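# Unfold a folding crate with four arms

## Task

The folding crate starts out folded flat on the floor. Erect it so that each of its four walls stands upright and each of its four corners is latched.

## Robot and tools

Robots: four i2rt Big YAM arms, arm1 to arm4, each with a two-finger gripper and a wrist camera aimed at the fingertips. Reach is about 1.0 m from the joint 1 axis. Feet (base_link) in the scene frame, metres, quat wxyz: arm1 x=-0.344 y=+0.564 z=+0.400 (+0.769, -0.004, +0.000, -0.639); arm2 x=-0.347 y=-0.575 z=+0.384 (+0.754, +0.000, +0.000, +0.657); arm3 x=+0.320 y=+0.573 z=+0.372 (+0.627, +0.001, -0.001, -0.779); arm4 x=+0.356 y=-0.566 z=+0.334 (+0.630, +0.000, +0.000, +0.777). Each foot faces along its own +x.

Frame: one scene frame in metres, origin on the floor, +z up. The hand point sits between the finger pads, roughly 1 cm behind the tips; fingers point along hand +z and open/close along hand y. Printed hand positions can be off, more so at long reach. hand_target is the hand pose that the joint targets currently held would give.

Joints (absolute, radians; tolerance for done in brackets): joint1_rad -2.879..2.879 (0.045), yaw about the foot, positive counter-clockwise seen from above, 0 points along foot +x. joint2_rad 0..3.141 (0.14), shoulder; 0 has upper arm aimed backward about level, larger lifts it up then forward. joint3_rad 0..3.019 (0.09), elbow; 0 is folded, larger opens. joint4_rad -1.692..1.57 (0.055), hand pitch, positive tips fingers up. joint5_rad -1.57..1.57 (0.03), sideways swing, positive to the arm's right. joint6_rad -2.094..2.094 (0.035), roll, positive clockwise viewed from behind the hand. gripper_m 0..0.093 (0.003), absolute fingertip gap in metres; grip force about 50 to 64 N per pad, varying by gripper.

move: one action for any subset of arm1..arm4 plus optional cameras. Each arm entry is separate and may hold: joints (a dict of absolute targets by name; arms at full joint speed unless min_time_s, 0.1 to 8 s, sets a minimum duration); target (a list of 7 numbers [x, y, z, qw, qx, qy, qz], an absolute hand pose in the scene frame, metres and unit quaternion, reached along a straight line from hand_target); speed (0.002 to 0.5 m/s, default 0.25; rotation capped at twice that in rad/s). With target, joints may contain only gripper_m, or the call is rejected. Example arm entry: {"target": [x, y, z, qw, qx, qy, qz], "speed": 0.25, "joints": {"gripper_m": v}}. All motions in one action start together; hand paths in one action finish together, stop after 10 s even if short, and no action exceeds 15 s. Each control step clamps the path pose to within 100 mm and 20 degrees of the measured hand. Hands lag, drift, and may overshoot speed, worst with the arm near straight. Fast, outstretched arms can swing up to about 30 degrees past target. Arms left out may still be driving to earlier targets. A very small move may not start. A call with no action returns full state and all images.

cameras: list from arm1_cam_wrist..arm4_cam_wrist, cam_high, cam_low, or ["all"]; [] gives none; omitted gives none for a move with an action. Unknown names invalidate the call. Images are 672x504.

wait: seconds 0 to 10, commands nothing, returns state; cameras as in move. zoom_image: camera plus region [x0, y0, x1, y1] in pixels (top-left origin, at most 504 by 504) of that camera's latest image. read_manual: licence texts only. finished_scene: scene = the current scene's number; irreversible, calls after it act on the next scene.

Results: "move" lists arms that got a command; "as last shown" means an uncommanded arm whose status reads "not commanded". "pictures" gives image order. Joint velocities are rad/s (gripper m/s) in joint_positions order; "within noise" means the arm is still. Joint torques follow the arm joints, positive toward larger angles, with per-arm offset, scale and noise; values 3 and 4 wrap at ±28 N m. Status words: off_target (resting short of target, maybe still pushing); done (within 1 cm and 2 degrees); time_out (a stop; joints keep a nearer target, on_its_own shows it); "joint command not followed" or "pose unreachable" (a built-in check withheld arm targets; gripper still runs); not_followed (hand target dropped). If a move or wait is refused or stopped, later move, wait and finished_scene calls in the same reply are skipped; after a merely invalid call they still run.

Gripper readings run up to 0.003 m wider than the real gap in air; when squeezing a rigid part the reading may sit up to 0.005 m below or 0.002 m above its width. A target about 0.005 m under first-contact reading gives full, steady force.

Heat: holding loads, staying stretched or pushing at an unreachable pose warms motors. MOTOR HOT appears at 85 °C; at 100 °C that arm goes limp for 30 to 60 s or more (OVER-TEMPERATURE FAULT), after which keys read limit_stop_at_motor_heat and need resending.

Avoid: hard contact between robots (ends the scene); closing a gripper on another arm's fingers; the collision check can react late and ignores finger, housing and camera contacts. Arms do not stop on contact and keep pushing. Do not slam fixed or heavy items, drop the crate or let it fall, or release it while moving. The crate must stay erect and latched with no robot holding it when the scene is ended. The scene keeps running while you think, holding the last command.

Each tool is called after "Emit:" as name(argument=value, ...) on one line, values as JSON.

## Session

Emit:
move(arm1={"target": [-0.182, 0.254, 0.55, 0.2213, 0.5011, 0.8258, -0.1343], "speed": 0.4, "joints": {"gripper_m": 0.042}}, arm2={"target": [-0.186, -0.264, 0.55, 0.2210, -0.5026, 0.8249, 0.1347], "speed": 0.4, "joints": {"gripper_m": 0.042}}, arm3={"target": [0.13, 0.279, 0.55, 0.1237, 0.8485, 0.4616, -0.2273], "speed": 0.4, "joints": {"gripper_m": 0.042}}, arm4={"target": [0.152, -0.282, 0.55, 0.1181, -0.8595, 0.4407, 0.2303], "speed": 0.4, "joints": {"gripper_m": 0.042}}, cameras=["all"])

Scene clock: 2.83 s.
Joint torques (N m): arm1=[-0.91 -5.95 8.62 2.25 0.1 0.19] | arm2=[-0.91 -5.6 8.28 1.59 -0.12 0.07] | arm3=[-1.38 -4.19 7.31 2.11 0.24 0.17] | arm4=[2.37 -3.96 10.03 1.65 -0.15 0.28]
Motor temperatures (°C): arm1=[26 28 28 23 25 23 24] | arm2=[23 24 24 24 27 26 24] | arm3=[26 25 26 23 25 23 27] | arm4=[24 26 26 29 26 25 26]
Heat: arm1: hottest joint2_rad 28 °C; arm2: hottest joint5_rad 27 °C; arm3: hottest gripper 27 °C; arm4: hottest joint4_rad 29 °C.
move: arm1 off_target; arm2 off_target; arm3 done; arm4 done
Joint velocities: within noise
arm1.joint_positions: joint1_rad=+0.306 joint2_rad=+0.974 joint3_rad=+0.657 joint4_rad=-0.758 joint5_rad=-0.015 joint6_rad=-0.012 gripper_m=+0.04206
arm1.joint_status: all done
arm1.hand: x=-0.1785 y=+0.2610 z=+0.5452 quat_wxyz=(-0.212, -0.491, -0.836, +0.125)
arm1.hand_target: x=-0.1795 y=+0.2572 z=+0.5470 quat_wxyz=(-0.219, -0.499, -0.829, +0.128)
arm1.hand_status: off_target (0.009 m and 2.2 deg from the pose sent, 0.412 m and 63.4 deg at the start)
arm2.joint_positions: joint1_rad=-0.333 joint2_rad=+0.956 joint3_rad=+0.679 joint4_rad=-0.811 joint5_rad=+0.005 joint6_rad=-0.009 gripper_m=+0.04213
arm2.joint_status: all done
arm2.hand: x=-0.1911 y=-0.2712 z=+0.5391 quat_wxyz=(-0.206, +0.511, -0.825, -0.122)
arm2.hand_target: x=-0.1852 y=-0.2657 z=+0.5473 quat_wxyz=(-0.218, +0.502, -0.827, -0.131)
arm2.hand_status: off_target (0.014 m and 2.5 deg from the pose sent, 0.367 m and 33.1 deg at the start)
arm3.joint_positions: joint1_rad=-0.342 joint2_rad=+0.941 joint3_rad=+0.731 joint4_rad=-0.853 joint5_rad=+0.006 joint6_rad=+0.004 gripper_m=+0.04213
arm3.joint_status: all done
arm3.hand: x=+0.1345 y=+0.2790 z=+0.5512 quat_wxyz=(-0.120, -0.848, -0.467, +0.220)
arm3.hand_target: x=+0.1297 y=+0.2800 z=+0.5473 quat_wxyz=(-0.119, -0.853, -0.458, +0.222)
arm3.hand_status: done (0.005 m and 1.1 deg from the pose sent, 0.455 m and 86.4 deg at the start)
arm4.joint_positions: joint1_rad=+0.409 joint2_rad=+0.919 joint3_rad=+0.811 joint4_rad=-0.957 joint5_rad=+0.003 joint6_rad=-0.018 gripper_m=+0.04207
arm4.joint_status: all done
arm4.hand: x=+0.1568 y=-0.2833 z=+0.5489 quat_wxyz=(-0.118, +0.864, -0.438, -0.220)
arm4.hand_target: x=+0.1533 y=-0.2839 z=+0.5467 quat_wxyz=(-0.116, +0.861, -0.441, -0.225)
arm4.hand_status: done (0.005 m and 1.3 deg from the pose sent, 0.390 m and 44.7 deg at the start)
pictures: arm1_cam_wrist, arm2_cam_wrist, arm3_cam_wrist, arm4_cam_wrist, cam_high, cam_low

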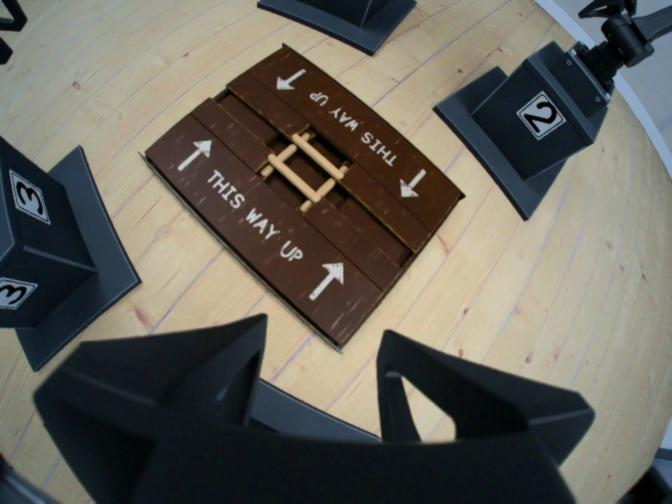

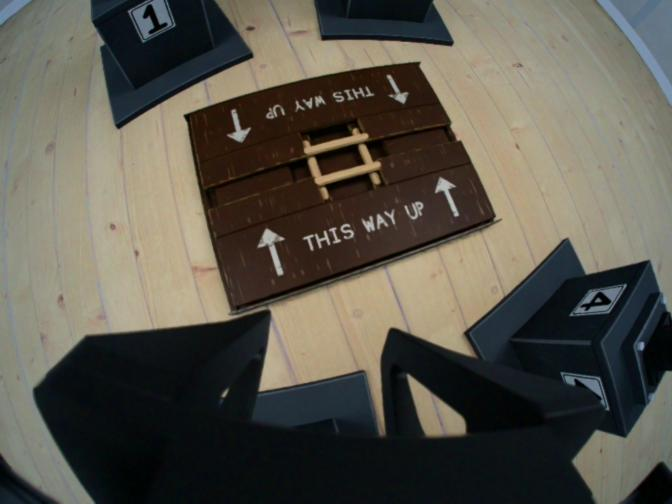

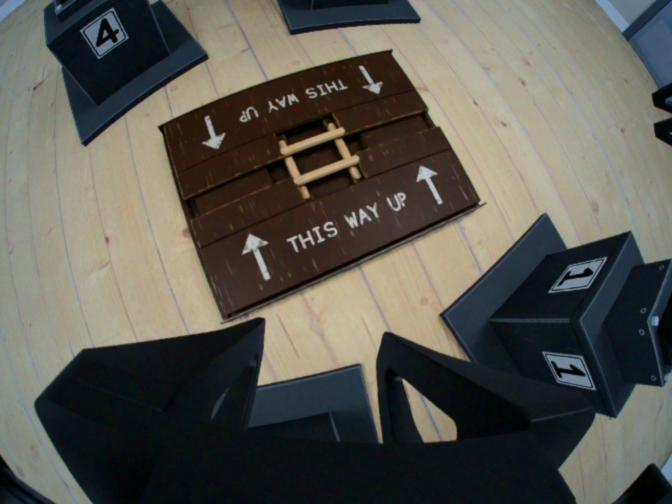

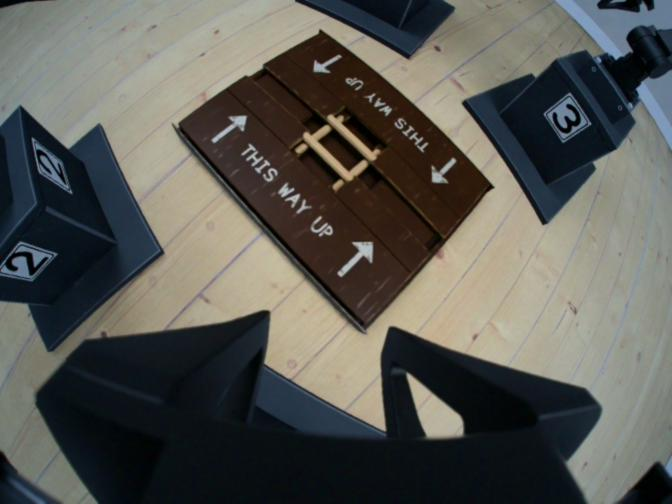

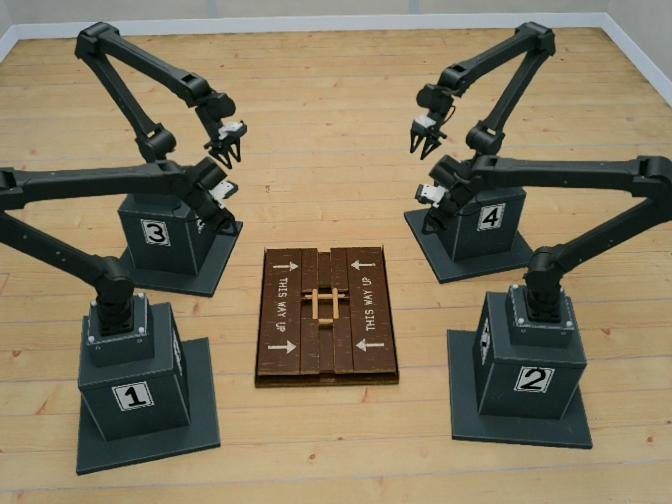

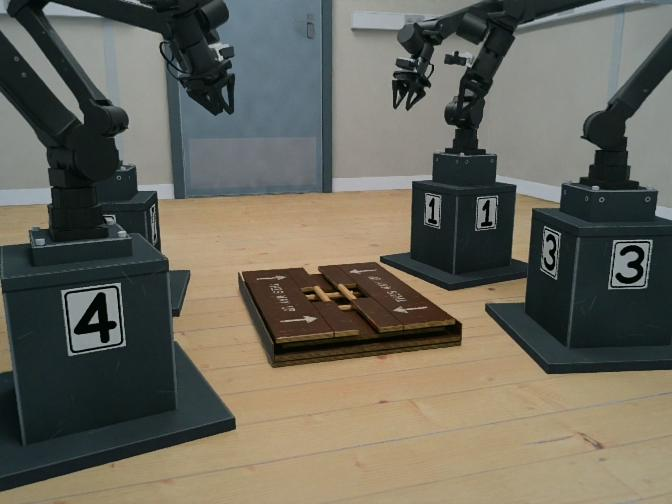

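Emit:
zoom_image(camera="arm2_cam_wrist", region=[285, 105, 405, 215])

Emit:
zoom_image(camera="arm3_cam_wrist", region=[260, 100, 380, 210])

Emit:
zoom_image(camera="cam_high", region=[240, 230, 430, 400])

Scaled by 4.200 from the camera's image (finer frame: 960x720).

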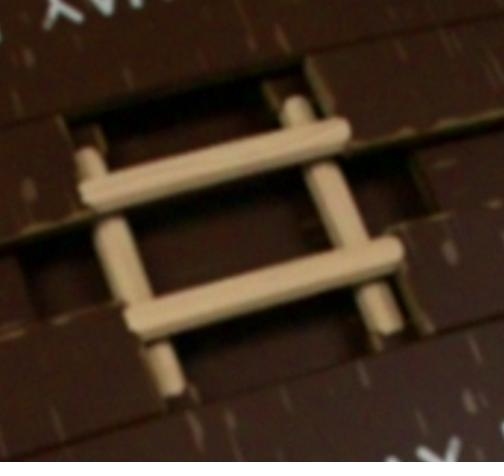

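Scaled by 4.200 from the camera's image (finer frame: 960x720).

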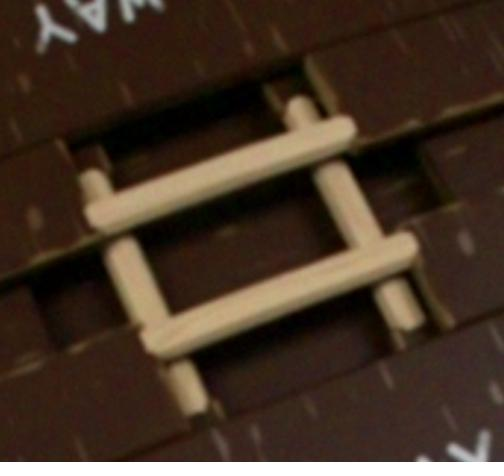

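Scaled by 2.653 from the camera's image (finer frame: 960x720).

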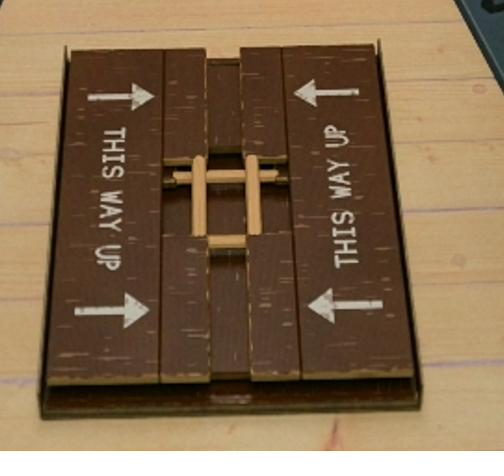

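Emit:
move(arm3={"target": [-0.0375, 0.0395, 0.100, 0.17364, 0.98477, 0.0086, 0.00152], "speed": 0.35, "joints": {"gripper_m": 0.038}}, arm2={"target": [0.006, -0.0262, 0.0934, -0.00227, -0.01289, 0.98473, 0.17364], "speed": 0.35, "joints": {"gripper_m": 0.038}}, arm1={"target": [-0.25, 0.06, 0.45, 0.12752, 0.72316, 0.66848, 0.11788], "speed": 0.3}, arm4={"target": [0.22, -0.03, 0.45, -0.12225, -0.69332, 0.6994, 0.12333], "speed": 0.3}, cameras=["arm2_cam_wrist", "arm3_cam_wrist"])

Scene clock: 30.13 s.
Joint torques (N m): arm1=[-0.56 -17.61 10.32 0.32 -0.16 0.16] | arm2=[-0.79 -23.88 6.06 0.32 -0.21 0.01] | arm3=[-1.2 -17.32 6.26 0.51 -0.11 0.11] | arm4=[1.55 -15.62 13.11 -0.43 -0.4 0.27]
Motor temperatures (°C): arm1=[26 28 31 23 25 23 24] | arm2=[23 25 26 25 27 26 24] | arm3=[26 25 29 24 25 23 27] | arm4=[24 26 29 29 26 25 26]
Heat: arm1: hottest joint3_rad 31 °C; arm2: hottest joint5_rad 27 °C; arm3: hottest joint3_rad 29 °C; arm4: hottest joint3_rad 29 °C.
move: arm1 off_target; arm2 off_target; arm3 off_target; arm4 off_target
Joint velocities: within noise
arm1.joint_positions: joint1_rad=-0.115 joint2_rad=+1.783 joint3_rad=+1.195 joint4_rad=-0.962 joint5_rad=-0.351 joint6_rad=+0.157 gripper_m=+0.04206
arm1.joint_status: not commanded
arm1.hand: x=-0.2503 y=+0.0792 z=+0.4395 quat_wxyz=(-0.117, -0.725, -0.667, -0.126)
arm1.hand_target: x=-0.2510 y=+0.0611 z=+0.4503 quat_wxyz=(-0.128, -0.728, -0.663, -0.118)
arm1.hand_status: off_target (0.022 m and 1.6 deg from the pose sent, 0.234 m and 44.3 deg at the start)
arm2.joint_positions: joint1_rad=-0.485 joint2_rad=+2.599 joint3_rad=+1.541 joint4_rad=-0.255 joint5_rad=-0.211 joint6_rad=+0.947 gripper_m=+0.03814
arm2.joint_status: all done
arm2.hand: x=-0.0087 y=-0.0412 z=+0.0833 quat_wxyz=(+0.010, +0.015, -0.986, -0.165)
arm2.hand_target: x=+0.0035 y=-0.0304 z=+0.0931 quat_wxyz=(+0.005, +0.009, -0.985, -0.175)
arm2.hand_status: off_target (0.023 m and 1.4 deg from the pose sent, 0.545 m and 65.7 deg at the start)
arm3.joint_positions: joint1_rad=-0.423 joint2_rad=+2.513 joint3_rad=+1.480 joint4_rad=-0.254 joint5_rad=-0.208 joint6_rad=+0.932 gripper_m=+0.03813
arm3.joint_status: all done
arm3.hand: x=-0.0270 y=+0.0452 z=+0.1058 quat_wxyz=(-0.174, -0.985, -0.014, -0.001)
arm3.hand_target: x=-0.0362 y=+0.0440 z=+0.0995 quat_wxyz=(-0.174, -0.985, -0.004, -0.003)
arm3.hand_status: off_target (0.013 m and 0.6 deg from the pose sent, 0.539 m and 61.4 deg at the start)
arm4.joint_positions: joint1_rad=-0.069 joint2_rad=+1.791 joint3_rad=+1.412 joint4_rad=-1.157 joint5_rad=-0.346 joint6_rad=+0.154 gripper_m=+0.04207
arm4.joint_status: not commanded
arm4.hand: x=+0.2238 y=-0.0454 z=+0.4411 quat_wxyz=(+0.128, +0.693, -0.700, -0.117)
arm4.hand_target: x=+0.2220 y=-0.0305 z=+0.4506 quat_wxyz=(+0.123, +0.688, -0.704, -0.125)
arm4.hand_status: off_target (0.018 m and 1.0 deg from the pose sent, 0.279 m and 46.8 deg at the start)

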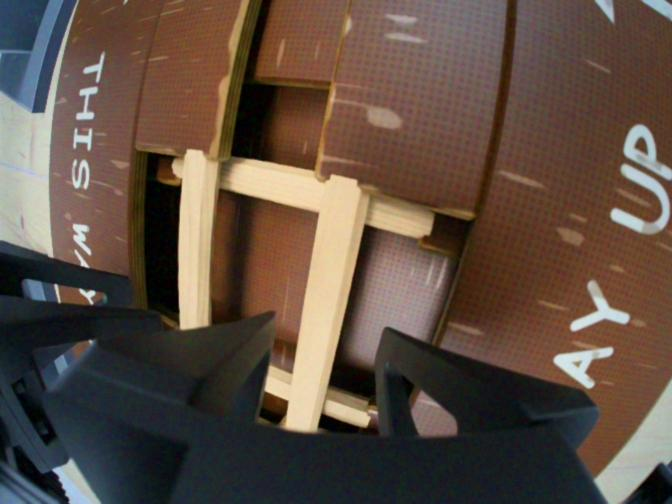

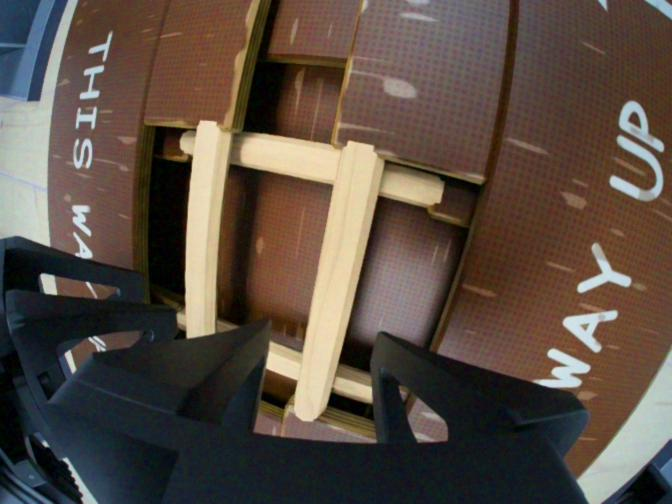

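Emit:
move(arm3={"target": [-0.0395, 0.0275, 0.0455, 0.17364, 0.98477, 0.0086, 0.00152], "speed": 0.12}, arm2={"target": [0.003, -0.0062, 0.0435, -0.00227, -0.01289, 0.98473, 0.17364], "speed": 0.12})

Emit:
move(arm3={"joints": {"gripper_m": 0.012}}, arm2={"joints": {"gripper_m": 0.012}}, cameras=["arm2_cam_wrist", "arm3_cam_wrist", "arm1_cam_wrist", "arm4_cam_wrist"])

Scene clock: 37.83 s.
Joint torques (N m): arm1=[-0.73 -17.38 10.35 0.29 -0.13 0.13] | arm2=[1.49 -18.73 8.23 1.5 0.1 -0.02] | arm3=[-0.67 -17.96 5.94 1.1 0.07 0.13] | arm4=[1.67 -15.62 13.11 -0.43 -0.4 0.25]
Motor temperatures (°C): arm1=[26 28 32 23 25 23 24] | arm2=[23 26 26 25 27 26 24] | arm3=[26 25 29 24 25 23 27] | arm4=[24 26 30 29 26 25 26]
Heat: arm1: hottest joint3_rad 32 °C; arm2: hottest joint5_rad 27 °C; arm3: hottest joint3_rad 29 °C; arm4: hottest joint3_rad 30 °C.
move: arm2 off_target; arm3 off_target
Joint velocities: within noise
arm1.joint_positions: joint1_rad=-0.111 joint2_rad=+1.783 joint3_rad=+1.195 joint4_rad=-0.962 joint5_rad=-0.351 joint6_rad=+0.157 gripper_m=+0.04206
arm1.joint_status: not commanded
arm1.hand: x=-0.2488 y=+0.0794 z=+0.4395 quat_wxyz=(-0.117, -0.724, -0.669, -0.126)
arm1.hand_target: x=-0.2495 y=+0.0614 z=+0.4502 quat_wxyz=(-0.127, -0.727, -0.664, -0.119)
arm1.hand_status: not commanded
arm2.joint_positions: joint1_rad=-0.487 joint2_rad=+2.660 joint3_rad=+1.650 joint4_rad=-0.284 joint5_rad=-0.214 joint6_rad=+0.967 gripper_m=+0.03813
arm2.joint_status: not commanded
arm2.hand: x=+0.0078 y=-0.0190 z=+0.0716 quat_wxyz=(+0.008, +0.006, -0.985, -0.173)
arm2.hand_target: x=+0.0020 y=-0.0084 z=+0.0456 quat_wxyz=(+0.005, +0.013, -0.984, -0.176)
arm2.hand_status: off_target (0.031 m and 1.0 deg from the pose sent, 0.054 m and 1.4 deg at the start)
arm3.joint_positions: joint1_rad=-0.423 joint2_rad=+2.653 joint3_rad=+1.607 joint4_rad=-0.254 joint5_rad=-0.208 joint6_rad=+0.936 gripper_m=+0.03813
arm3.joint_status: not commanded
arm3.hand: x=-0.0346 y=+0.0348 z=+0.0528 quat_wxyz=(-0.169, -0.986, -0.012, -0.004)
arm3.hand_target: x=-0.0388 y=+0.0287 z=+0.0452 quat_wxyz=(-0.173, -0.985, -0.008, -0.002)
arm3.hand_status: off_target (0.011 m and 0.7 deg from the pose sent, 0.064 m and 0.6 deg at the start)
arm4.joint_positions: joint1_rad=-0.073 joint2_rad=+1.791 joint3_rad=+1.412 joint4_rad=-1.157 joint5_rad=-0.346 joint6_rad=+0.154 gripper_m=+0.04207
arm4.joint_status: not commanded
arm4.hand: x=+0.2262 y=-0.0448 z=+0.4411 quat_wxyz=(+0.128, +0.692, -0.701, -0.117)
arm4.hand_target: x=+0.2245 y=-0.0299 z=+0.4506 quat_wxyz=(+0.123, +0.686, -0.706, -0.126)
arm4.hand_status: not commanded
pictures: none

Scene clock: 38.43 s.
Joint torques (N m): arm1=[-0.73 -17.61 10.32 0.1 -0.18 0.15] | arm2=[2.02 -18.84 8.17 2.59 -0.18 -0.02] | arm3=[-0.62 -18.14 5.86 0.96 0.13 -0.05] | arm4=[1.67 -15.62 13.11 -0.44 -0.4 0.25]
Motor temperatures (°C): arm1=[26 28 32 23 25 23 24] | arm2=[23 26 26 25 27 26 24] | arm3=[26 25 29 24 25 23 27] | arm4=[24 26 31 29 26 25 26]
Heat: arm1: hottest joint3_rad 32 °C; arm2: hottest joint5_rad 27 °C; arm3: hottest joint3_rad 29 °C; arm4: hottest joint3_rad 31 °C.
move: arm2 done; arm3 off_target
Joint velocities: within noise
arm1, arm4: as last shown
arm2.joint_positions: joint1_rad=-0.493 joint2_rad=+2.662 joint3_rad=+1.650 joint4_rad=-0.317 joint5_rad=-0.201 joint6_rad=+0.968 gripper_m=+0.01222
arm2.joint_status: all done
arm2.hand: x=+0.0083 y=-0.0291 z=+0.0682 quat_wxyz=(+0.011, -0.001, -0.988, -0.156)
arm2.hand_target: x=+0.0035 y=-0.0088 z=+0.0460 quat_wxyz=(+0.002, +0.012, -0.985, -0.174)
arm2.hand_status: not commanded
arm3.joint_positions: joint1_rad=-0.423 joint2_rad=+2.653 joint3_rad=+1.610 joint4_rad=-0.253 joint5_rad=-0.218 joint6_rad=+0.954 gripper_m=+0.01593
arm3.joint_status: gripper_m off_target (ended at +0.01596, target +0.01200)
arm3.hand: x=-0.0345 y=+0.0322 z=+0.0540 quat_wxyz=(-0.173, -0.985, -0.004, -0.008)
arm3.hand_target: x=-0.0377 y=+0.0282 z=+0.0454 quat_wxyz=(-0.175, -0.985, -0.009, -0.005)
arm3.hand_status: not commanded
pictures: arm1_cam_wrist, arm2_cam_wrist, arm3_cam_wrist, arm4_cam_wrist

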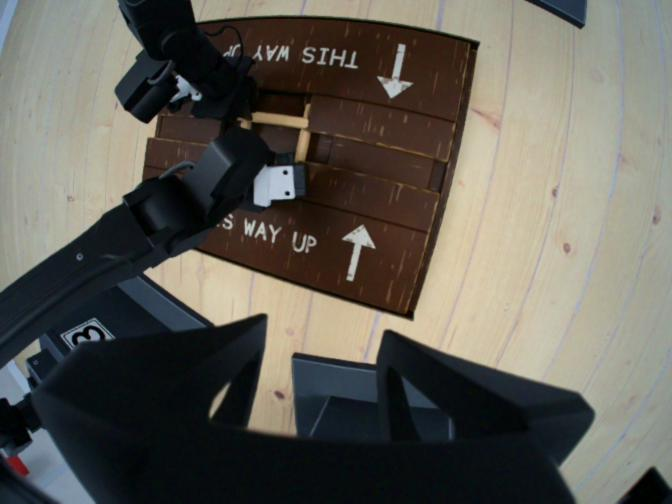

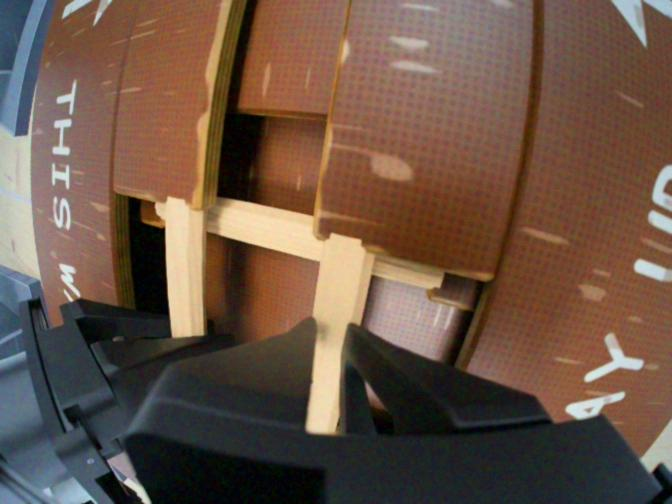

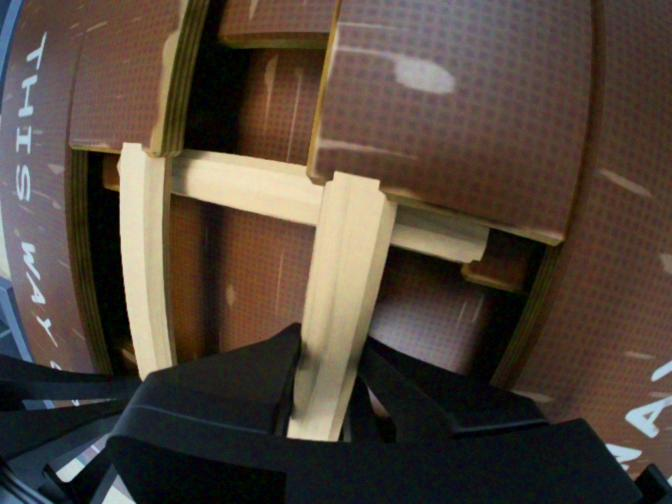

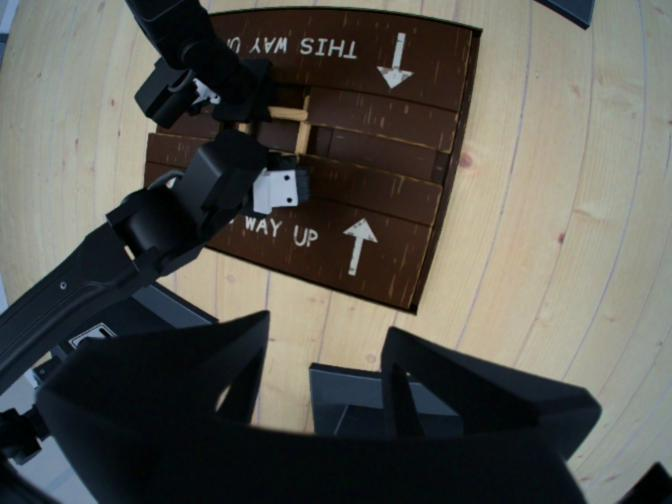

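Emit:
wait(seconds=0.1, cameras=["cam_low", "cam_high"])

Emit:
zoom_image(camera="cam_low", region=[260, 170, 400, 330])

Emit:
zoom_image(camera="cam_high", region=[270, 210, 390, 340])

Scene clock: 49.33 s.
Joint torques (N m): arm1=[-0.79 -17.2 10.35 0.27 -0.14 0.19] | arm2=[1.96 -18.84 8.17 2.59 -0.18 -0.02] | arm3=[-0.38 -17.9 5.79 1.01 0.11 -0.09] | arm4=[1.67 -15.62 13.09 -0.46 -0.4 0.25]
Motor temperatures (°C): arm1=[26 28 32 23 25 23 24] | arm2=[23 26 26 25 27 26 24] | arm3=[26 26 29 23 25 23 28] | arm4=[24 26 32 29 26 25 26]
Heat: arm1: hottest joint3_rad 32 °C; arm2: hottest joint5_rad 27 °C; arm3: hottest joint3_rad 29 °C; arm4: hottest joint3_rad 32 °C.
Joint velocities: within noise
arm1.joint_positions: joint1_rad=-0.111 joint2_rad=+1.783 joint3_rad=+1.195 joint4_rad=-0.962 joint5_rad=-0.351 joint6_rad=+0.157 gripper_m=+0.04206
arm1.joint_status: not commanded
arm1.hand: x=-0.2488 y=+0.0794 z=+0.4395 quat_wxyz=(-0.117, -0.724, -0.669, -0.126)
arm1.hand_target: x=-0.2495 y=+0.0614 z=+0.4502 quat_wxyz=(-0.127, -0.727, -0.664, -0.119)
arm1.hand_status: not commanded
arm2.joint_positions: joint1_rad=-0.493 joint2_rad=+2.662 joint3_rad=+1.650 joint4_rad=-0.317 joint5_rad=-0.201 joint6_rad=+0.968 gripper_m=+0.01222
arm2.joint_status: all done
arm2.hand: x=+0.0083 y=-0.0291 z=+0.0682 quat_wxyz=(+0.011, -0.001, -0.988, -0.156)
arm2.hand_target: x=+0.0035 y=-0.0088 z=+0.0460 quat_wxyz=(+0.002, +0.012, -0.985, -0.174)
arm2.hand_status: not commanded
arm3.joint_positions: joint1_rad=-0.423 joint2_rad=+2.653 joint3_rad=+1.610 joint4_rad=-0.253 joint5_rad=-0.218 joint6_rad=+0.954 gripper_m=+0.01593
arm3.joint_status: gripper_m off_target (ended at +0.01596, target +0.01200)
arm3.hand: x=-0.0345 y=+0.0322 z=+0.0540 quat_wxyz=(-0.173, -0.985, -0.004, -0.008)
arm3.hand_target: x=-0.0377 y=+0.0282 z=+0.0454 quat_wxyz=(-0.175, -0.985, -0.009, -0.005)
arm3.hand_status: not commanded
arm4.joint_positions: joint1_rad=-0.073 joint2_rad=+1.791 joint3_rad=+1.412 joint4_rad=-1.157 joint5_rad=-0.346 joint6_rad=+0.154 gripper_m=+0.04207
arm4.joint_status: not commanded
arm4.hand: x=+0.2262 y=-0.0448 z=+0.4411 quat_wxyz=(+0.128, +0.692, -0.701, -0.117)
arm4.hand_target: x=+0.2245 y=-0.0299 z=+0.4506 quat_wxyz=(+0.123, +0.686, -0.706, -0.126)
arm4.hand_status: not commanded
wait: 0.10 s; at rest from the start
pictures: cam_high, cam_low

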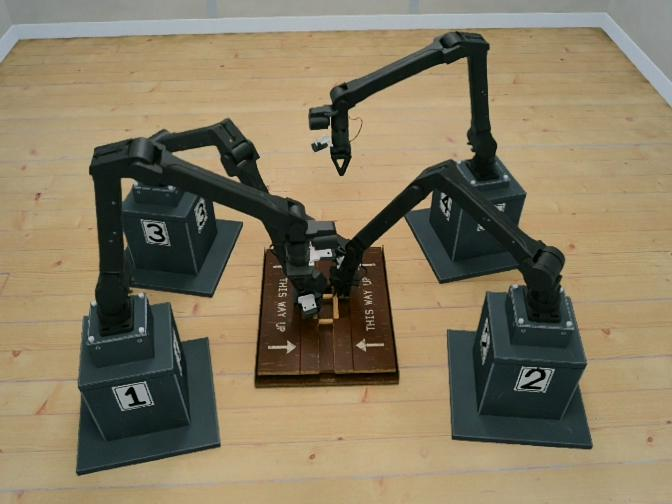

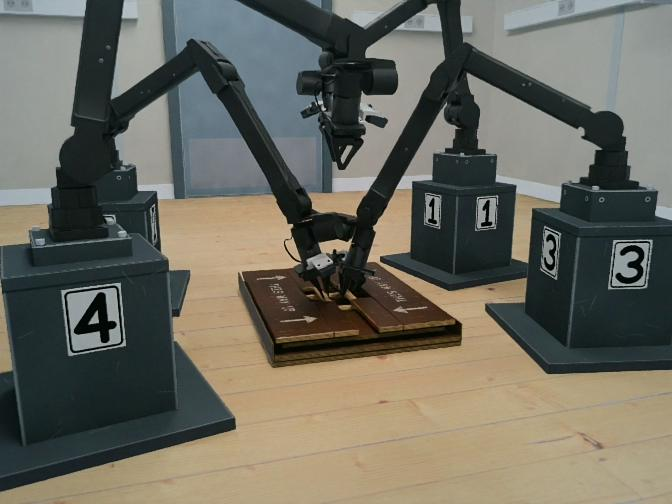

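Scaled by 3.150 from the camera's image (finer frame: 960x720).

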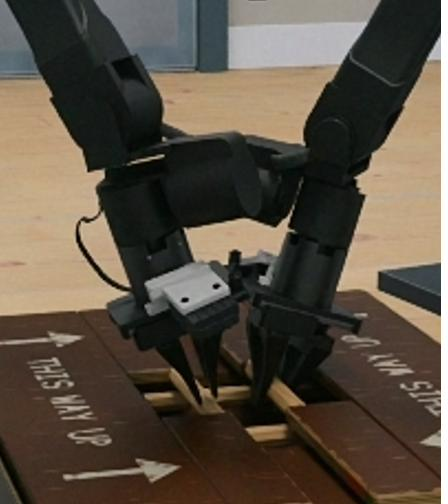

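Scaled by 3.877 from the camera's image (finer frame: 960x720).

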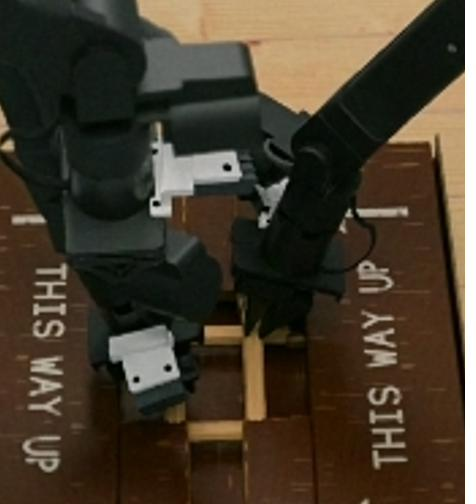

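Emit:
move(arm2={"target": [0.010, -0.060, 0.135, -0.00227, -0.01289, 0.98473, 0.17364], "speed": 0.2, "joints": {"gripper_m": 0.038}})

Emit:
move(arm3={"target": [-0.0377, 0.0432, 0.114, 0.17364, 0.98477, 0.0086, 0.00152], "speed": 0.1})

Emit:
move(arm3={"target": [-0.0377, 0.0652, 0.176, 0.17364, 0.98477, 0.0086, 0.00152], "speed": 0.12})

Emit:
move(arm3={"target": [-0.0377, 0.1098, 0.218, 0.17364, 0.98477, 0.0086, 0.00152], "speed": 0.12}, arm2={"target": [0.0065, -0.027, 0.104, -0.00227, -0.01289, 0.98473, 0.17364], "speed": 0.12}, cameras=["arm2_cam_wrist", "cam_low"])

Scene clock: 55.90 s.
Joint torques (N m): arm1=[-0.26 -17.26 10.26 0.39 -0.18 0.16] | arm2=[0.21 -24.64 4.31 0.38 -0.2 -0.13] | arm3=[-0.62 -17.79 5.79 1.11 0.14 -0.06] | arm4=[1.67 -15.62 13.11 -0.43 -0.41 0.25]
Motor temperatures (°C): arm1=[26 28 33 23 25 23 24] | arm2=[23 26 27 25 27 26 24] | arm3=[26 26 29 23 25 23 28] | arm4=[24 27 32 29 26 25 26]
Heat: arm1: hottest joint3_rad 33 °C; arm2: hottest joint3_rad 27 °C; arm3: hottest joint3_rad 29 °C; arm4: hottest joint3_rad 32 °C.
move: arm2 off_target
Joint velocities: within noise
arm1, arm3, arm4: as last shown
arm2.joint_positions: joint1_rad=-0.523 joint2_rad=+2.496 joint3_rad=+1.447 joint4_rad=-0.265 joint5_rad=-0.217 joint6_rad=+0.919 gripper_m=+0.03787
arm2.joint_status: all done
arm2.hand: x=+0.0027 y=-0.0642 z=+0.1214 quat_wxyz=(+0.007, +0.010, -0.986, -0.167)
arm2.hand_target: x=+0.0077 y=-0.0581 z=+0.1347 quat_wxyz=(+0.002, +0.015, -0.985, -0.174)
arm2.hand_status: off_target (0.016 m and 1.0 deg from the pose sent, 0.074 m and 2.8 deg at the start)
pictures: none

Scene clock: 57.17 s.
Joint torques (N m): arm1=[-0.5 -17.61 10.33 0.46 -0.13 0.16] | arm2=[0.15 -24.47 4.31 0.36 -0.2 -0.16] | arm3=[-0.91 -23.47 1.99 -0.73 0.36 -0.18] | arm4=[1.61 -15.62 13.11 -0.44 -0.4 0.25]
Motor temperatures (°C): arm1=[26 29 33 23 25 23 24] | arm2=[23 26 26 25 27 26 24] | arm3=[26 26 28 23 25 23 28] | arm4=[24 27 33 29 26 25 26]
Heat: arm1: hottest joint3_rad 33 °C; arm2: hottest joint5_rad 27 °C; arm3: hottest joint3_rad 28 °C; arm4: hottest joint3_rad 33 °C.
move: arm3 off_target
Joint velocities: within noise
arm1, arm4: as last shown
arm2.joint_positions: joint1_rad=-0.519 joint2_rad=+2.496 joint3_rad=+1.447 joint4_rad=-0.265 joint5_rad=-0.217 joint6_rad=+0.919 gripper_m=+0.03787
arm2.joint_status: not commanded
arm2.hand: x=+0.0004 y=-0.0626 z=+0.1214 quat_wxyz=(+0.008, +0.012, -0.986, -0.167)
arm2.hand_target: x=+0.0053 y=-0.0564 z=+0.1347 quat_wxyz=(+0.003, +0.017, -0.985, -0.174)
arm2.hand_status: not commanded
arm3.joint_positions: joint1_rad=-0.426 joint2_rad=+2.565 joint3_rad=+1.533 joint4_rad=-0.237 joint5_rad=-0.222 joint6_rad=+0.955 gripper_m=+0.01593
arm3.joint_status: not commanded
arm3.hand: x=-0.0344 y=+0.0345 z=+0.0896 quat_wxyz=(-0.185, -0.983, -0.003, -0.002)
arm3.hand_target: x=-0.0391 y=+0.0407 z=+0.1131 quat_wxyz=(-0.178, -0.984, -0.008, +0.000)
arm3.hand_status: off_target (0.026 m and 1.5 deg from the pose sent, 0.061 m and 1.0 deg at the start)
pictures: none

Scene clock: 58.33 s.
Joint torques (N m): arm1=[-0.09 -18.02 10.33 0.28 -0.15 0.19] | arm2=[-0.15 -24.47 4.31 0.36 -0.2 -0.16] | arm3=[-1.61 -21.66 2.85 -0.4 0.24 -0.25] | arm4=[1.67 -15.62 13.11 -0.44 -0.4 0.25]
Motor temperatures (°C): arm1=[26 29 33 23 25 23 24] | arm2=[23 27 26 25 27 26 24] | arm3=[26 27 28 23 25 23 28] | arm4=[24 27 33 29 26 25 26]
Heat: arm1: hottest joint3_rad 33 °C; arm2: hottest joint2_rad 27 °C; arm3: hottest joint3_rad 28 °C; arm4: hottest joint3_rad 33 °C.
move: arm3 off_target
Joint velocities: within noise
arm1, arm2, arm4: as last shown
arm3.joint_positions: joint1_rad=-0.449 joint2_rad=+2.397 joint3_rad=+1.409 joint4_rad=-0.303 joint5_rad=-0.224 joint6_rad=+0.934 gripper_m=+0.01602
arm3.joint_status: not commanded
arm3.hand: x=-0.0339 y=+0.0590 z=+0.1546 quat_wxyz=(-0.177, -0.984, -0.001, -0.005)
arm3.hand_target: x=-0.0380 y=+0.0642 z=+0.1753 quat_wxyz=(-0.174, -0.985, -0.009, -0.002)
arm3.hand_status: off_target (0.023 m and 1.0 deg from the pose sent, 0.092 m and 1.5 deg at the start)
pictures: none

Scene clock: 59.67 s.
Joint torques (N m): arm1=[-0.91 -17.79 10.36 0.25 -0.18 0.19] | arm2=[0.97 -22.83 6.41 0.38 0.02 0.04] | arm3=[-1.79 -20.84 2.76 -0.81 0.27 -0.32] | arm4=[1.61 -15.62 13.11 -0.43 -0.4 0.25]
Motor temperatures (°C): arm1=[26 29 33 23 25 23 24] | arm2=[23 27 26 25 27 26 24] | arm3=[26 27 28 23 25 23 28] | arm4=[24 27 33 29 26 25 26]
Heat: arm1: hottest joint3_rad 33 °C; arm2: hottest joint2_rad 27 °C; arm3: hottest joint3_rad 28 °C; arm4: hottest joint3_rad 33 °C.
move: arm2 off_target; arm3 off_target
Joint velocities: within noise
arm1, arm4: as last shown
arm2.joint_positions: joint1_rad=-0.496 joint2_rad=+2.568 joint3_rad=+1.539 joint4_rad=-0.278 joint5_rad=-0.213 joint6_rad=+0.939 gripper_m=+0.03787
arm2.joint_status: not commanded
arm2.hand: x=+0.0007 y=-0.0393 z=+0.1003 quat_wxyz=(+0.007, +0.014, -0.986, -0.168)
arm2.hand_target: x=+0.0050 y=-0.0273 z=+0.1036 quat_wxyz=(+0.003, +0.014, -0.985, -0.173)
arm2.hand_status: off_target (0.014 m and 0.9 deg from the pose sent, 0.040 m and 1.0 deg at the start)
arm3.joint_positions: joint1_rad=-0.492 joint2_rad=+2.259 joint3_rad=+1.272 joint4_rad=-0.307 joint5_rad=-0.239 joint6_rad=+0.893 gripper_m=+0.01590
arm3.joint_status: not commanded
arm3.hand: x=-0.0333 y=+0.0970 z=+0.1981 quat_wxyz=(-0.181, -0.983, -0.002, -0.004)
arm3.hand_target: x=-0.0363 y=+0.1082 z=+0.2169 quat_wxyz=(-0.174, -0.985, -0.009, -0.002)
arm3.hand_status: off_target (0.024 m and 1.2 deg from the pose sent, 0.081 m and 1.0 deg at the start)

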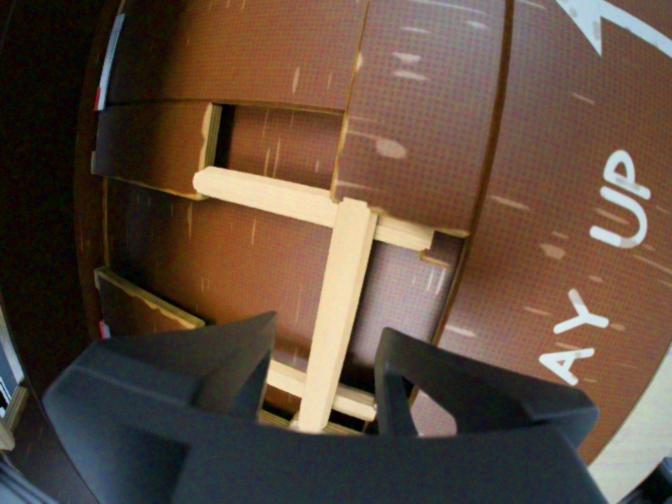

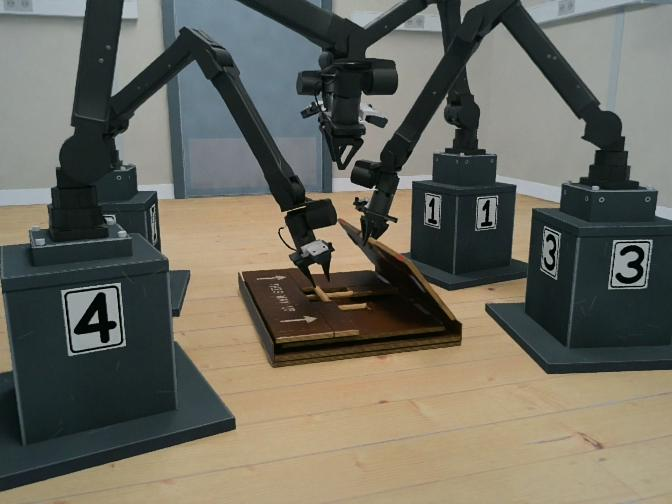

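Emit:
move(arm3={"target": [-0.0377, 0.1687, 0.241, 0.17364, 0.98477, 0.0086, 0.00152], "speed": 0.12}, arm2={"target": [0.002, -0.0082, 0.0425, -0.00227, -0.01289, 0.98473, 0.17364], "speed": 0.12})

Emit:
move(arm3={"target": [-0.0377, 0.2157, 0.241, 0.17364, 0.98477, 0.0086, 0.00152], "speed": 0.08}, arm2={"joints": {"gripper_m": 0.012}}, cameras=["arm2_cam_wrist", "cam_high", "cam_low"])

Scene clock: 63.57 s.
Joint torques (N m): arm1=[-0.5 -17.44 10.28 0.09 -0.12 0.15] | arm2=[0.38 -23.94 6.15 1.02 0.02 0.04] | arm3=[-2.02 -18.61 2.22 -0.28 0.44 -0.39] | arm4=[1.61 -15.62 13.11 -0.44 -0.4 0.25]
Motor temperatures (°C): arm1=[26 29 33 23 25 23 24] | arm2=[23 27 26 25 27 26 24] | arm3=[26 27 28 23 25 23 28] | arm4=[24 27 33 29 26 25 26]
Heat: arm1: hottest joint3_rad 33 °C; arm2: hottest joint2_rad 27 °C; arm3: hottest joint3_rad 28 °C; arm4: hottest joint3_rad 33 °C.
move: arm2 off_target; arm3 off_target
Joint velocities: within noise
arm1, arm4: as last shown
arm2.joint_positions: joint1_rad=-0.474 joint2_rad=+2.730 joint3_rad=+1.677 joint4_rad=-0.269 joint5_rad=-0.205 joint6_rad=+0.962 gripper_m=+0.03788
arm2.joint_status: not commanded
arm2.hand: x=-0.0049 y=-0.0259 z=+0.0359 quat_wxyz=(+0.012, +0.012, -0.987, -0.160)
arm2.hand_target: x=+0.0022 y=-0.0095 z=+0.0427 quat_wxyz=(+0.002, +0.012, -0.985, -0.174)
arm2.hand_status: off_target (0.020 m and 2.0 deg from the pose sent, 0.066 m and 0.9 deg at the start)
arm3.joint_positions: joint1_rad=-0.561 joint2_rad=+2.134 joint3_rad=+1.131 joint4_rad=-0.305 joint5_rad=-0.264 joint6_rad=+0.822 gripper_m=+0.01591
arm3.joint_status: not commanded
arm3.hand: x=-0.0327 y=+0.1499 z=+0.2290 quat_wxyz=(-0.184, -0.983, -0.003, -0.006)
arm3.hand_target: x=-0.0340 y=+0.1649 z=+0.2406 quat_wxyz=(-0.174, -0.985, -0.012, -0.002)
arm3.hand_status: off_target (0.023 m and 1.4 deg from the pose sent, 0.084 m and 1.2 deg at the start)
pictures: none

Scene clock: 64.73 s.
Joint torques (N m): arm1=[-0.09 -18.14 10.36 0.24 -0.13 0.14] | arm2=[0.44 -24 5.97 0.92 0.03 0.04] | arm3=[-2.49 -16.5 2.43 0.5 0.42 -0.35] | arm4=[1.61 -15.56 13.11 -0.46 -0.4 0.25]
Motor temperatures (°C): arm1=[26 29 33 23 25 23 24] | arm2=[23 27 26 25 27 26 24] | arm3=[26 27 28 23 25 23 28] | arm4=[24 27 33 29 26 25 26]
Heat: arm1: hottest joint3_rad 33 °C; arm2: hottest joint2_rad 27 °C; arm3: hottest joint3_rad 28 °C; arm4: hottest joint3_rad 33 °C.
move: arm2 off_target; arm3 off_target
Joint velocities: within noise
arm1, arm4: as last shown
arm2.joint_positions: joint1_rad=-0.474 joint2_rad=+2.730 joint3_rad=+1.680 joint4_rad=-0.268 joint5_rad=-0.213 joint6_rad=+0.956 gripper_m=+0.01620
arm2.joint_status: gripper_m off_target (ended at +0.01623, target +0.01200)
arm2.hand: x=-0.0048 y=-0.0234 z=+0.0370 quat_wxyz=(+0.013, +0.016, -0.986, -0.164)
arm2.hand_target: x=+0.0010 y=-0.0091 z=+0.0428 quat_wxyz=(+0.004, +0.016, -0.984, -0.175)
arm2.hand_status: not commanded
arm3.joint_positions: joint1_rad=-0.635 joint2_rad=+2.067 joint3_rad=+1.030 joint4_rad=-0.299 joint5_rad=-0.281 joint6_rad=+0.750 gripper_m=+0.01562
arm3.joint_status: not commanded
arm3.hand: x=-0.0329 y=+0.1996 z=+0.2383 quat_wxyz=(-0.181, -0.983, -0.002, -0.008)
arm3.hand_target: x=-0.0379 y=+0.2148 z=+0.2413 quat_wxyz=(-0.174, -0.985, -0.008, -0.001)
arm3.hand_status: off_target (0.017 m and 1.4 deg from the pose sent, 0.067 m and 1.4 deg at the start)

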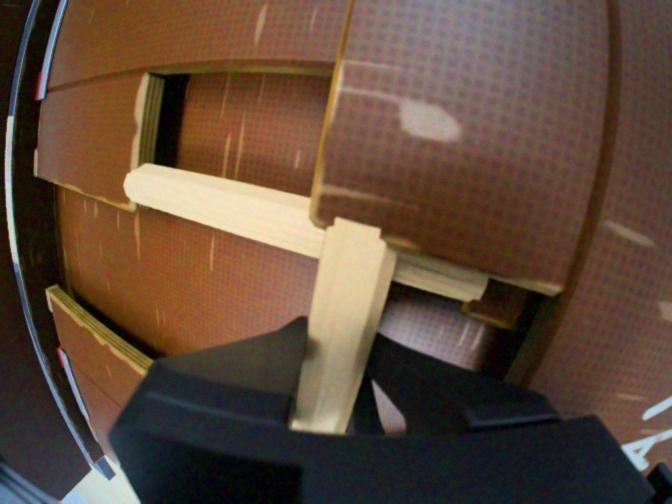

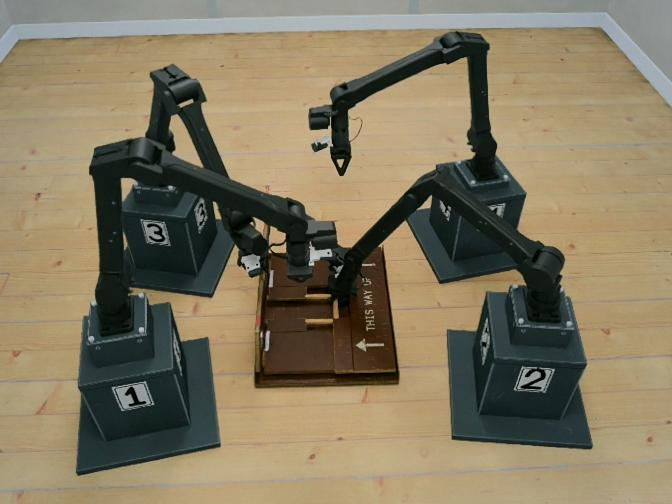

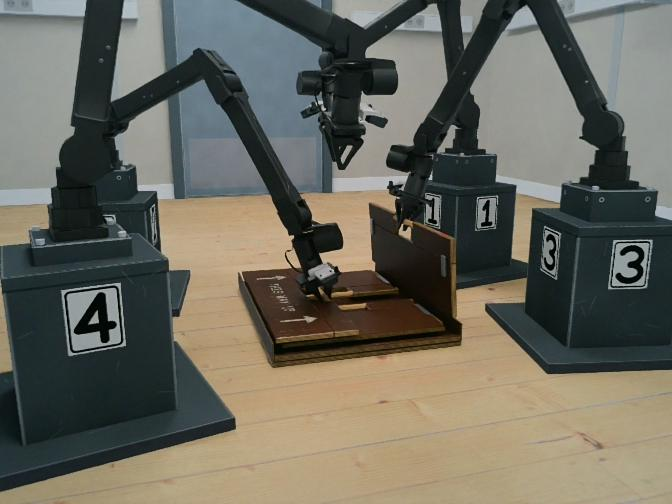

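Emit:
move(arm2={"target": [0.0015, -0.0344, 0.1014, -0.00227, -0.01289, 0.98473, 0.17364], "speed": 0.12}, arm3={"target": [-0.0377, 0.222, 0.24, 0.17364, 0.98477, 0.0086, 0.00152], "speed": 0.1})

Emit:
move(arm2={"target": [0.0015, -0.0563, 0.1594, -0.00227, -0.01289, 0.98473, 0.17364], "speed": 0.12})

Emit:
move(arm2={"target": [0.0015, -0.101, 0.2014, -0.00227, -0.01289, 0.98473, 0.17364], "speed": 0.12}, cameras=["cam_high"])

Scene clock: 79.07 s.
Joint torques (N m): arm1=[-0.56 -18.02 10.32 0.36 -0.16 0.14] | arm2=[-1.14 -28.69 1.92 -0.64 0.15 -0.15] | arm3=[-2.96 -16.38 2.18 0.43 0.53 -0.42] | arm4=[1.61 -15.62 13.12 -0.43 -0.4 0.25]
Motor temperatures (°C): arm1=[26 29 34 23 25 23 24] | arm2=[23 28 26 25 27 26 25] | arm3=[26 28 28 23 25 23 28] | arm4=[24 27 34 29 26 25 26]
Heat: arm1: hottest joint3_rad 34 °C; arm2: hottest joint2_rad 28 °C; arm3: hottest joint2_rad 28 °C; arm4: hottest joint3_rad 34 °C.
move: arm2 off_target; arm3 off_target
Joint velocities: within noise
arm1, arm4: as last shown
arm2.joint_positions: joint1_rad=-0.477 joint2_rad=+2.636 joint3_rad=+1.581 joint4_rad=-0.217 joint5_rad=-0.217 joint6_rad=+0.962 gripper_m=+0.01625
arm2.joint_status: not commanded
arm2.hand: x=-0.0047 y=-0.0254 z=+0.0736 quat_wxyz=(+0.003, +0.014, -0.983, -0.183)
arm2.hand_target: x=+0.0024 y=-0.0307 z=+0.1003 quat_wxyz=(+0.001, +0.011, -0.984, -0.178)
arm2.hand_status: off_target (0.030 m and 1.1 deg from the pose sent, 0.066 m and 1.7 deg at the start)
arm3.joint_positions: joint1_rad=-0.640 joint2_rad=+2.064 joint3_rad=+1.022 joint4_rad=-0.290 joint5_rad=-0.287 joint6_rad=+0.745 gripper_m=+0.01562
arm3.joint_status: not commanded
arm3.hand: x=-0.0329 y=+0.2014 z=+0.2387 quat_wxyz=(-0.185, -0.983, -0.002, -0.008)
arm3.hand_target: x=-0.0373 y=+0.2209 z=+0.2400 quat_wxyz=(-0.174, -0.985, -0.008, -0.002)
arm3.hand_status: off_target (0.021 m and 1.6 deg from the pose sent, 0.023 m and 1.4 deg at the start)
pictures: none

Scene clock: 80.20 s.
Joint torques (N m): arm1=[-0.62 -17.44 10.26 0.09 -0.18 0.16] | arm2=[-1.49 -27.22 2.73 -0.98 0.14 -0.23] | arm3=[-2.73 -15.91 2.07 0.44 0.5 -0.45] | arm4=[1.67 -15.62 13.11 -0.43 -0.4 0.25]
Motor temperatures (°C): arm1=[26 29 34 23 25 23 24] | arm2=[23 29 26 25 27 26 25] | arm3=[26 28 28 23 25 23 28] | arm4=[24 27 34 29 26 25 26]
Heat: arm1: hottest joint3_rad 34 °C; arm2: hottest joint2_rad 29 °C; arm3: hottest joint2_rad 28 °C; arm4: hottest joint3_rad 34 °C.
move: arm2 off_target
Joint velocities: within noise
arm1.joint_positions: joint1_rad=-0.111 joint2_rad=+1.783 joint3_rad=+1.195 joint4_rad=-0.962 joint5_rad=-0.351 joint6_rad=+0.157 gripper_m=+0.04206
arm1.joint_status: not commanded
arm1.hand: x=-0.2488 y=+0.0794 z=+0.4395 quat_wxyz=(-0.117, -0.724, -0.669, -0.126)
arm1.hand_target: x=-0.2495 y=+0.0614 z=+0.4502 quat_wxyz=(-0.127, -0.727, -0.664, -0.119)
arm1.hand_status: not commanded
arm2.joint_positions: joint1_rad=-0.497 joint2_rad=+2.475 joint3_rad=+1.446 joint4_rad=-0.249 joint5_rad=-0.220 joint6_rad=+0.941 gripper_m=+0.01659
arm2.joint_status: not commanded
arm2.hand: x=-0.0046 y=-0.0461 z=+0.1351 quat_wxyz=(+0.002, +0.015, -0.983, -0.181)
arm2.hand_target: x=+0.0018 y=-0.0551 z=+0.1578 quat_wxyz=(+0.002, +0.013, -0.985, -0.174)
arm2.hand_status: off_target (0.027 m and 0.9 deg from the pose sent, 0.091 m and 1.1 deg at the start)
arm3: as last shown
arm4.joint_positions: joint1_rad=-0.073 joint2_rad=+1.791 joint3_rad=+1.412 joint4_rad=-1.157 joint5_rad=-0.346 joint6_rad=+0.154 gripper_m=+0.04207
arm4.joint_status: not commanded
arm4.hand: x=+0.2262 y=-0.0448 z=+0.4411 quat_wxyz=(+0.128, +0.692, -0.701, -0.117)
arm4.hand_target: x=+0.2245 y=-0.0299 z=+0.4506 quat_wxyz=(+0.123, +0.686, -0.706, -0.126)
arm4.hand_status: not commanded
pictures: none

Scene clock: 81.27 s.
Joint torques (N m): arm1=[-0.44 -17.26 10.35 0.38 -0.18 0.17] | arm2=[-2.02 -25.05 2.77 -0.9 0.32 -0.31] | arm3=[-2.9 -16.26 2.03 0.51 0.53 -0.46] | arm4=[1.67 -15.62 13.12 -0.44 -0.4 0.25]
Motor temperatures (°C): arm1=[26 29 34 23 25 23 24] | arm2=[23 29 26 25 27 26 25] | arm3=[26 28 28 23 25 23 28] | arm4=[24 27 34 29 26 25 26]
Heat: arm1: hottest joint3_rad 34 °C; arm2: hottest joint2_rad 29 °C; arm3: hottest joint2_rad 28 °C; arm4: hottest joint3_rad 34 °C.
move: arm2 off_target
Joint velocities: within noise
arm1, arm3, arm4: as last shown
arm2.joint_positions: joint1_rad=-0.542 joint2_rad=+2.323 joint3_rad=+1.294 joint4_rad=-0.252 joint5_rad=-0.240 joint6_rad=+0.899 gripper_m=+0.01658
arm2.joint_status: not commanded
arm2.hand: x=-0.0043 y=-0.0848 z=+0.1849 quat_wxyz=(+0.003, +0.014, -0.982, -0.186)
arm2.hand_target: x=+0.0022 y=-0.0996 z=+0.2011 quat_wxyz=(+0.002, +0.012, -0.984, -0.175)
arm2.hand_status: off_target (0.024 m and 1.5 deg from the pose sent, 0.086 m and 0.9 deg at the start)

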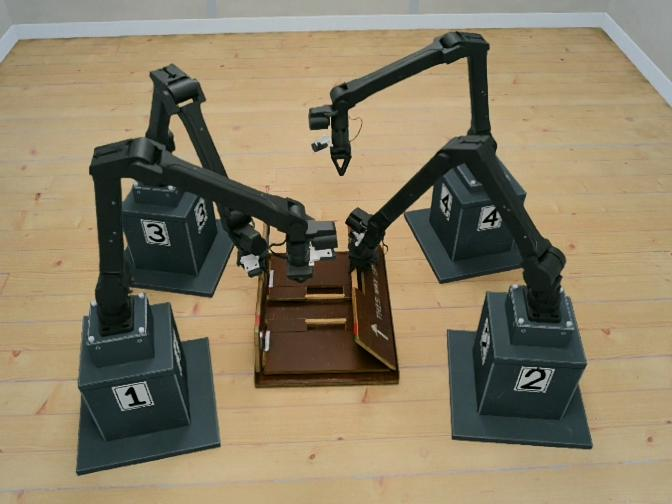

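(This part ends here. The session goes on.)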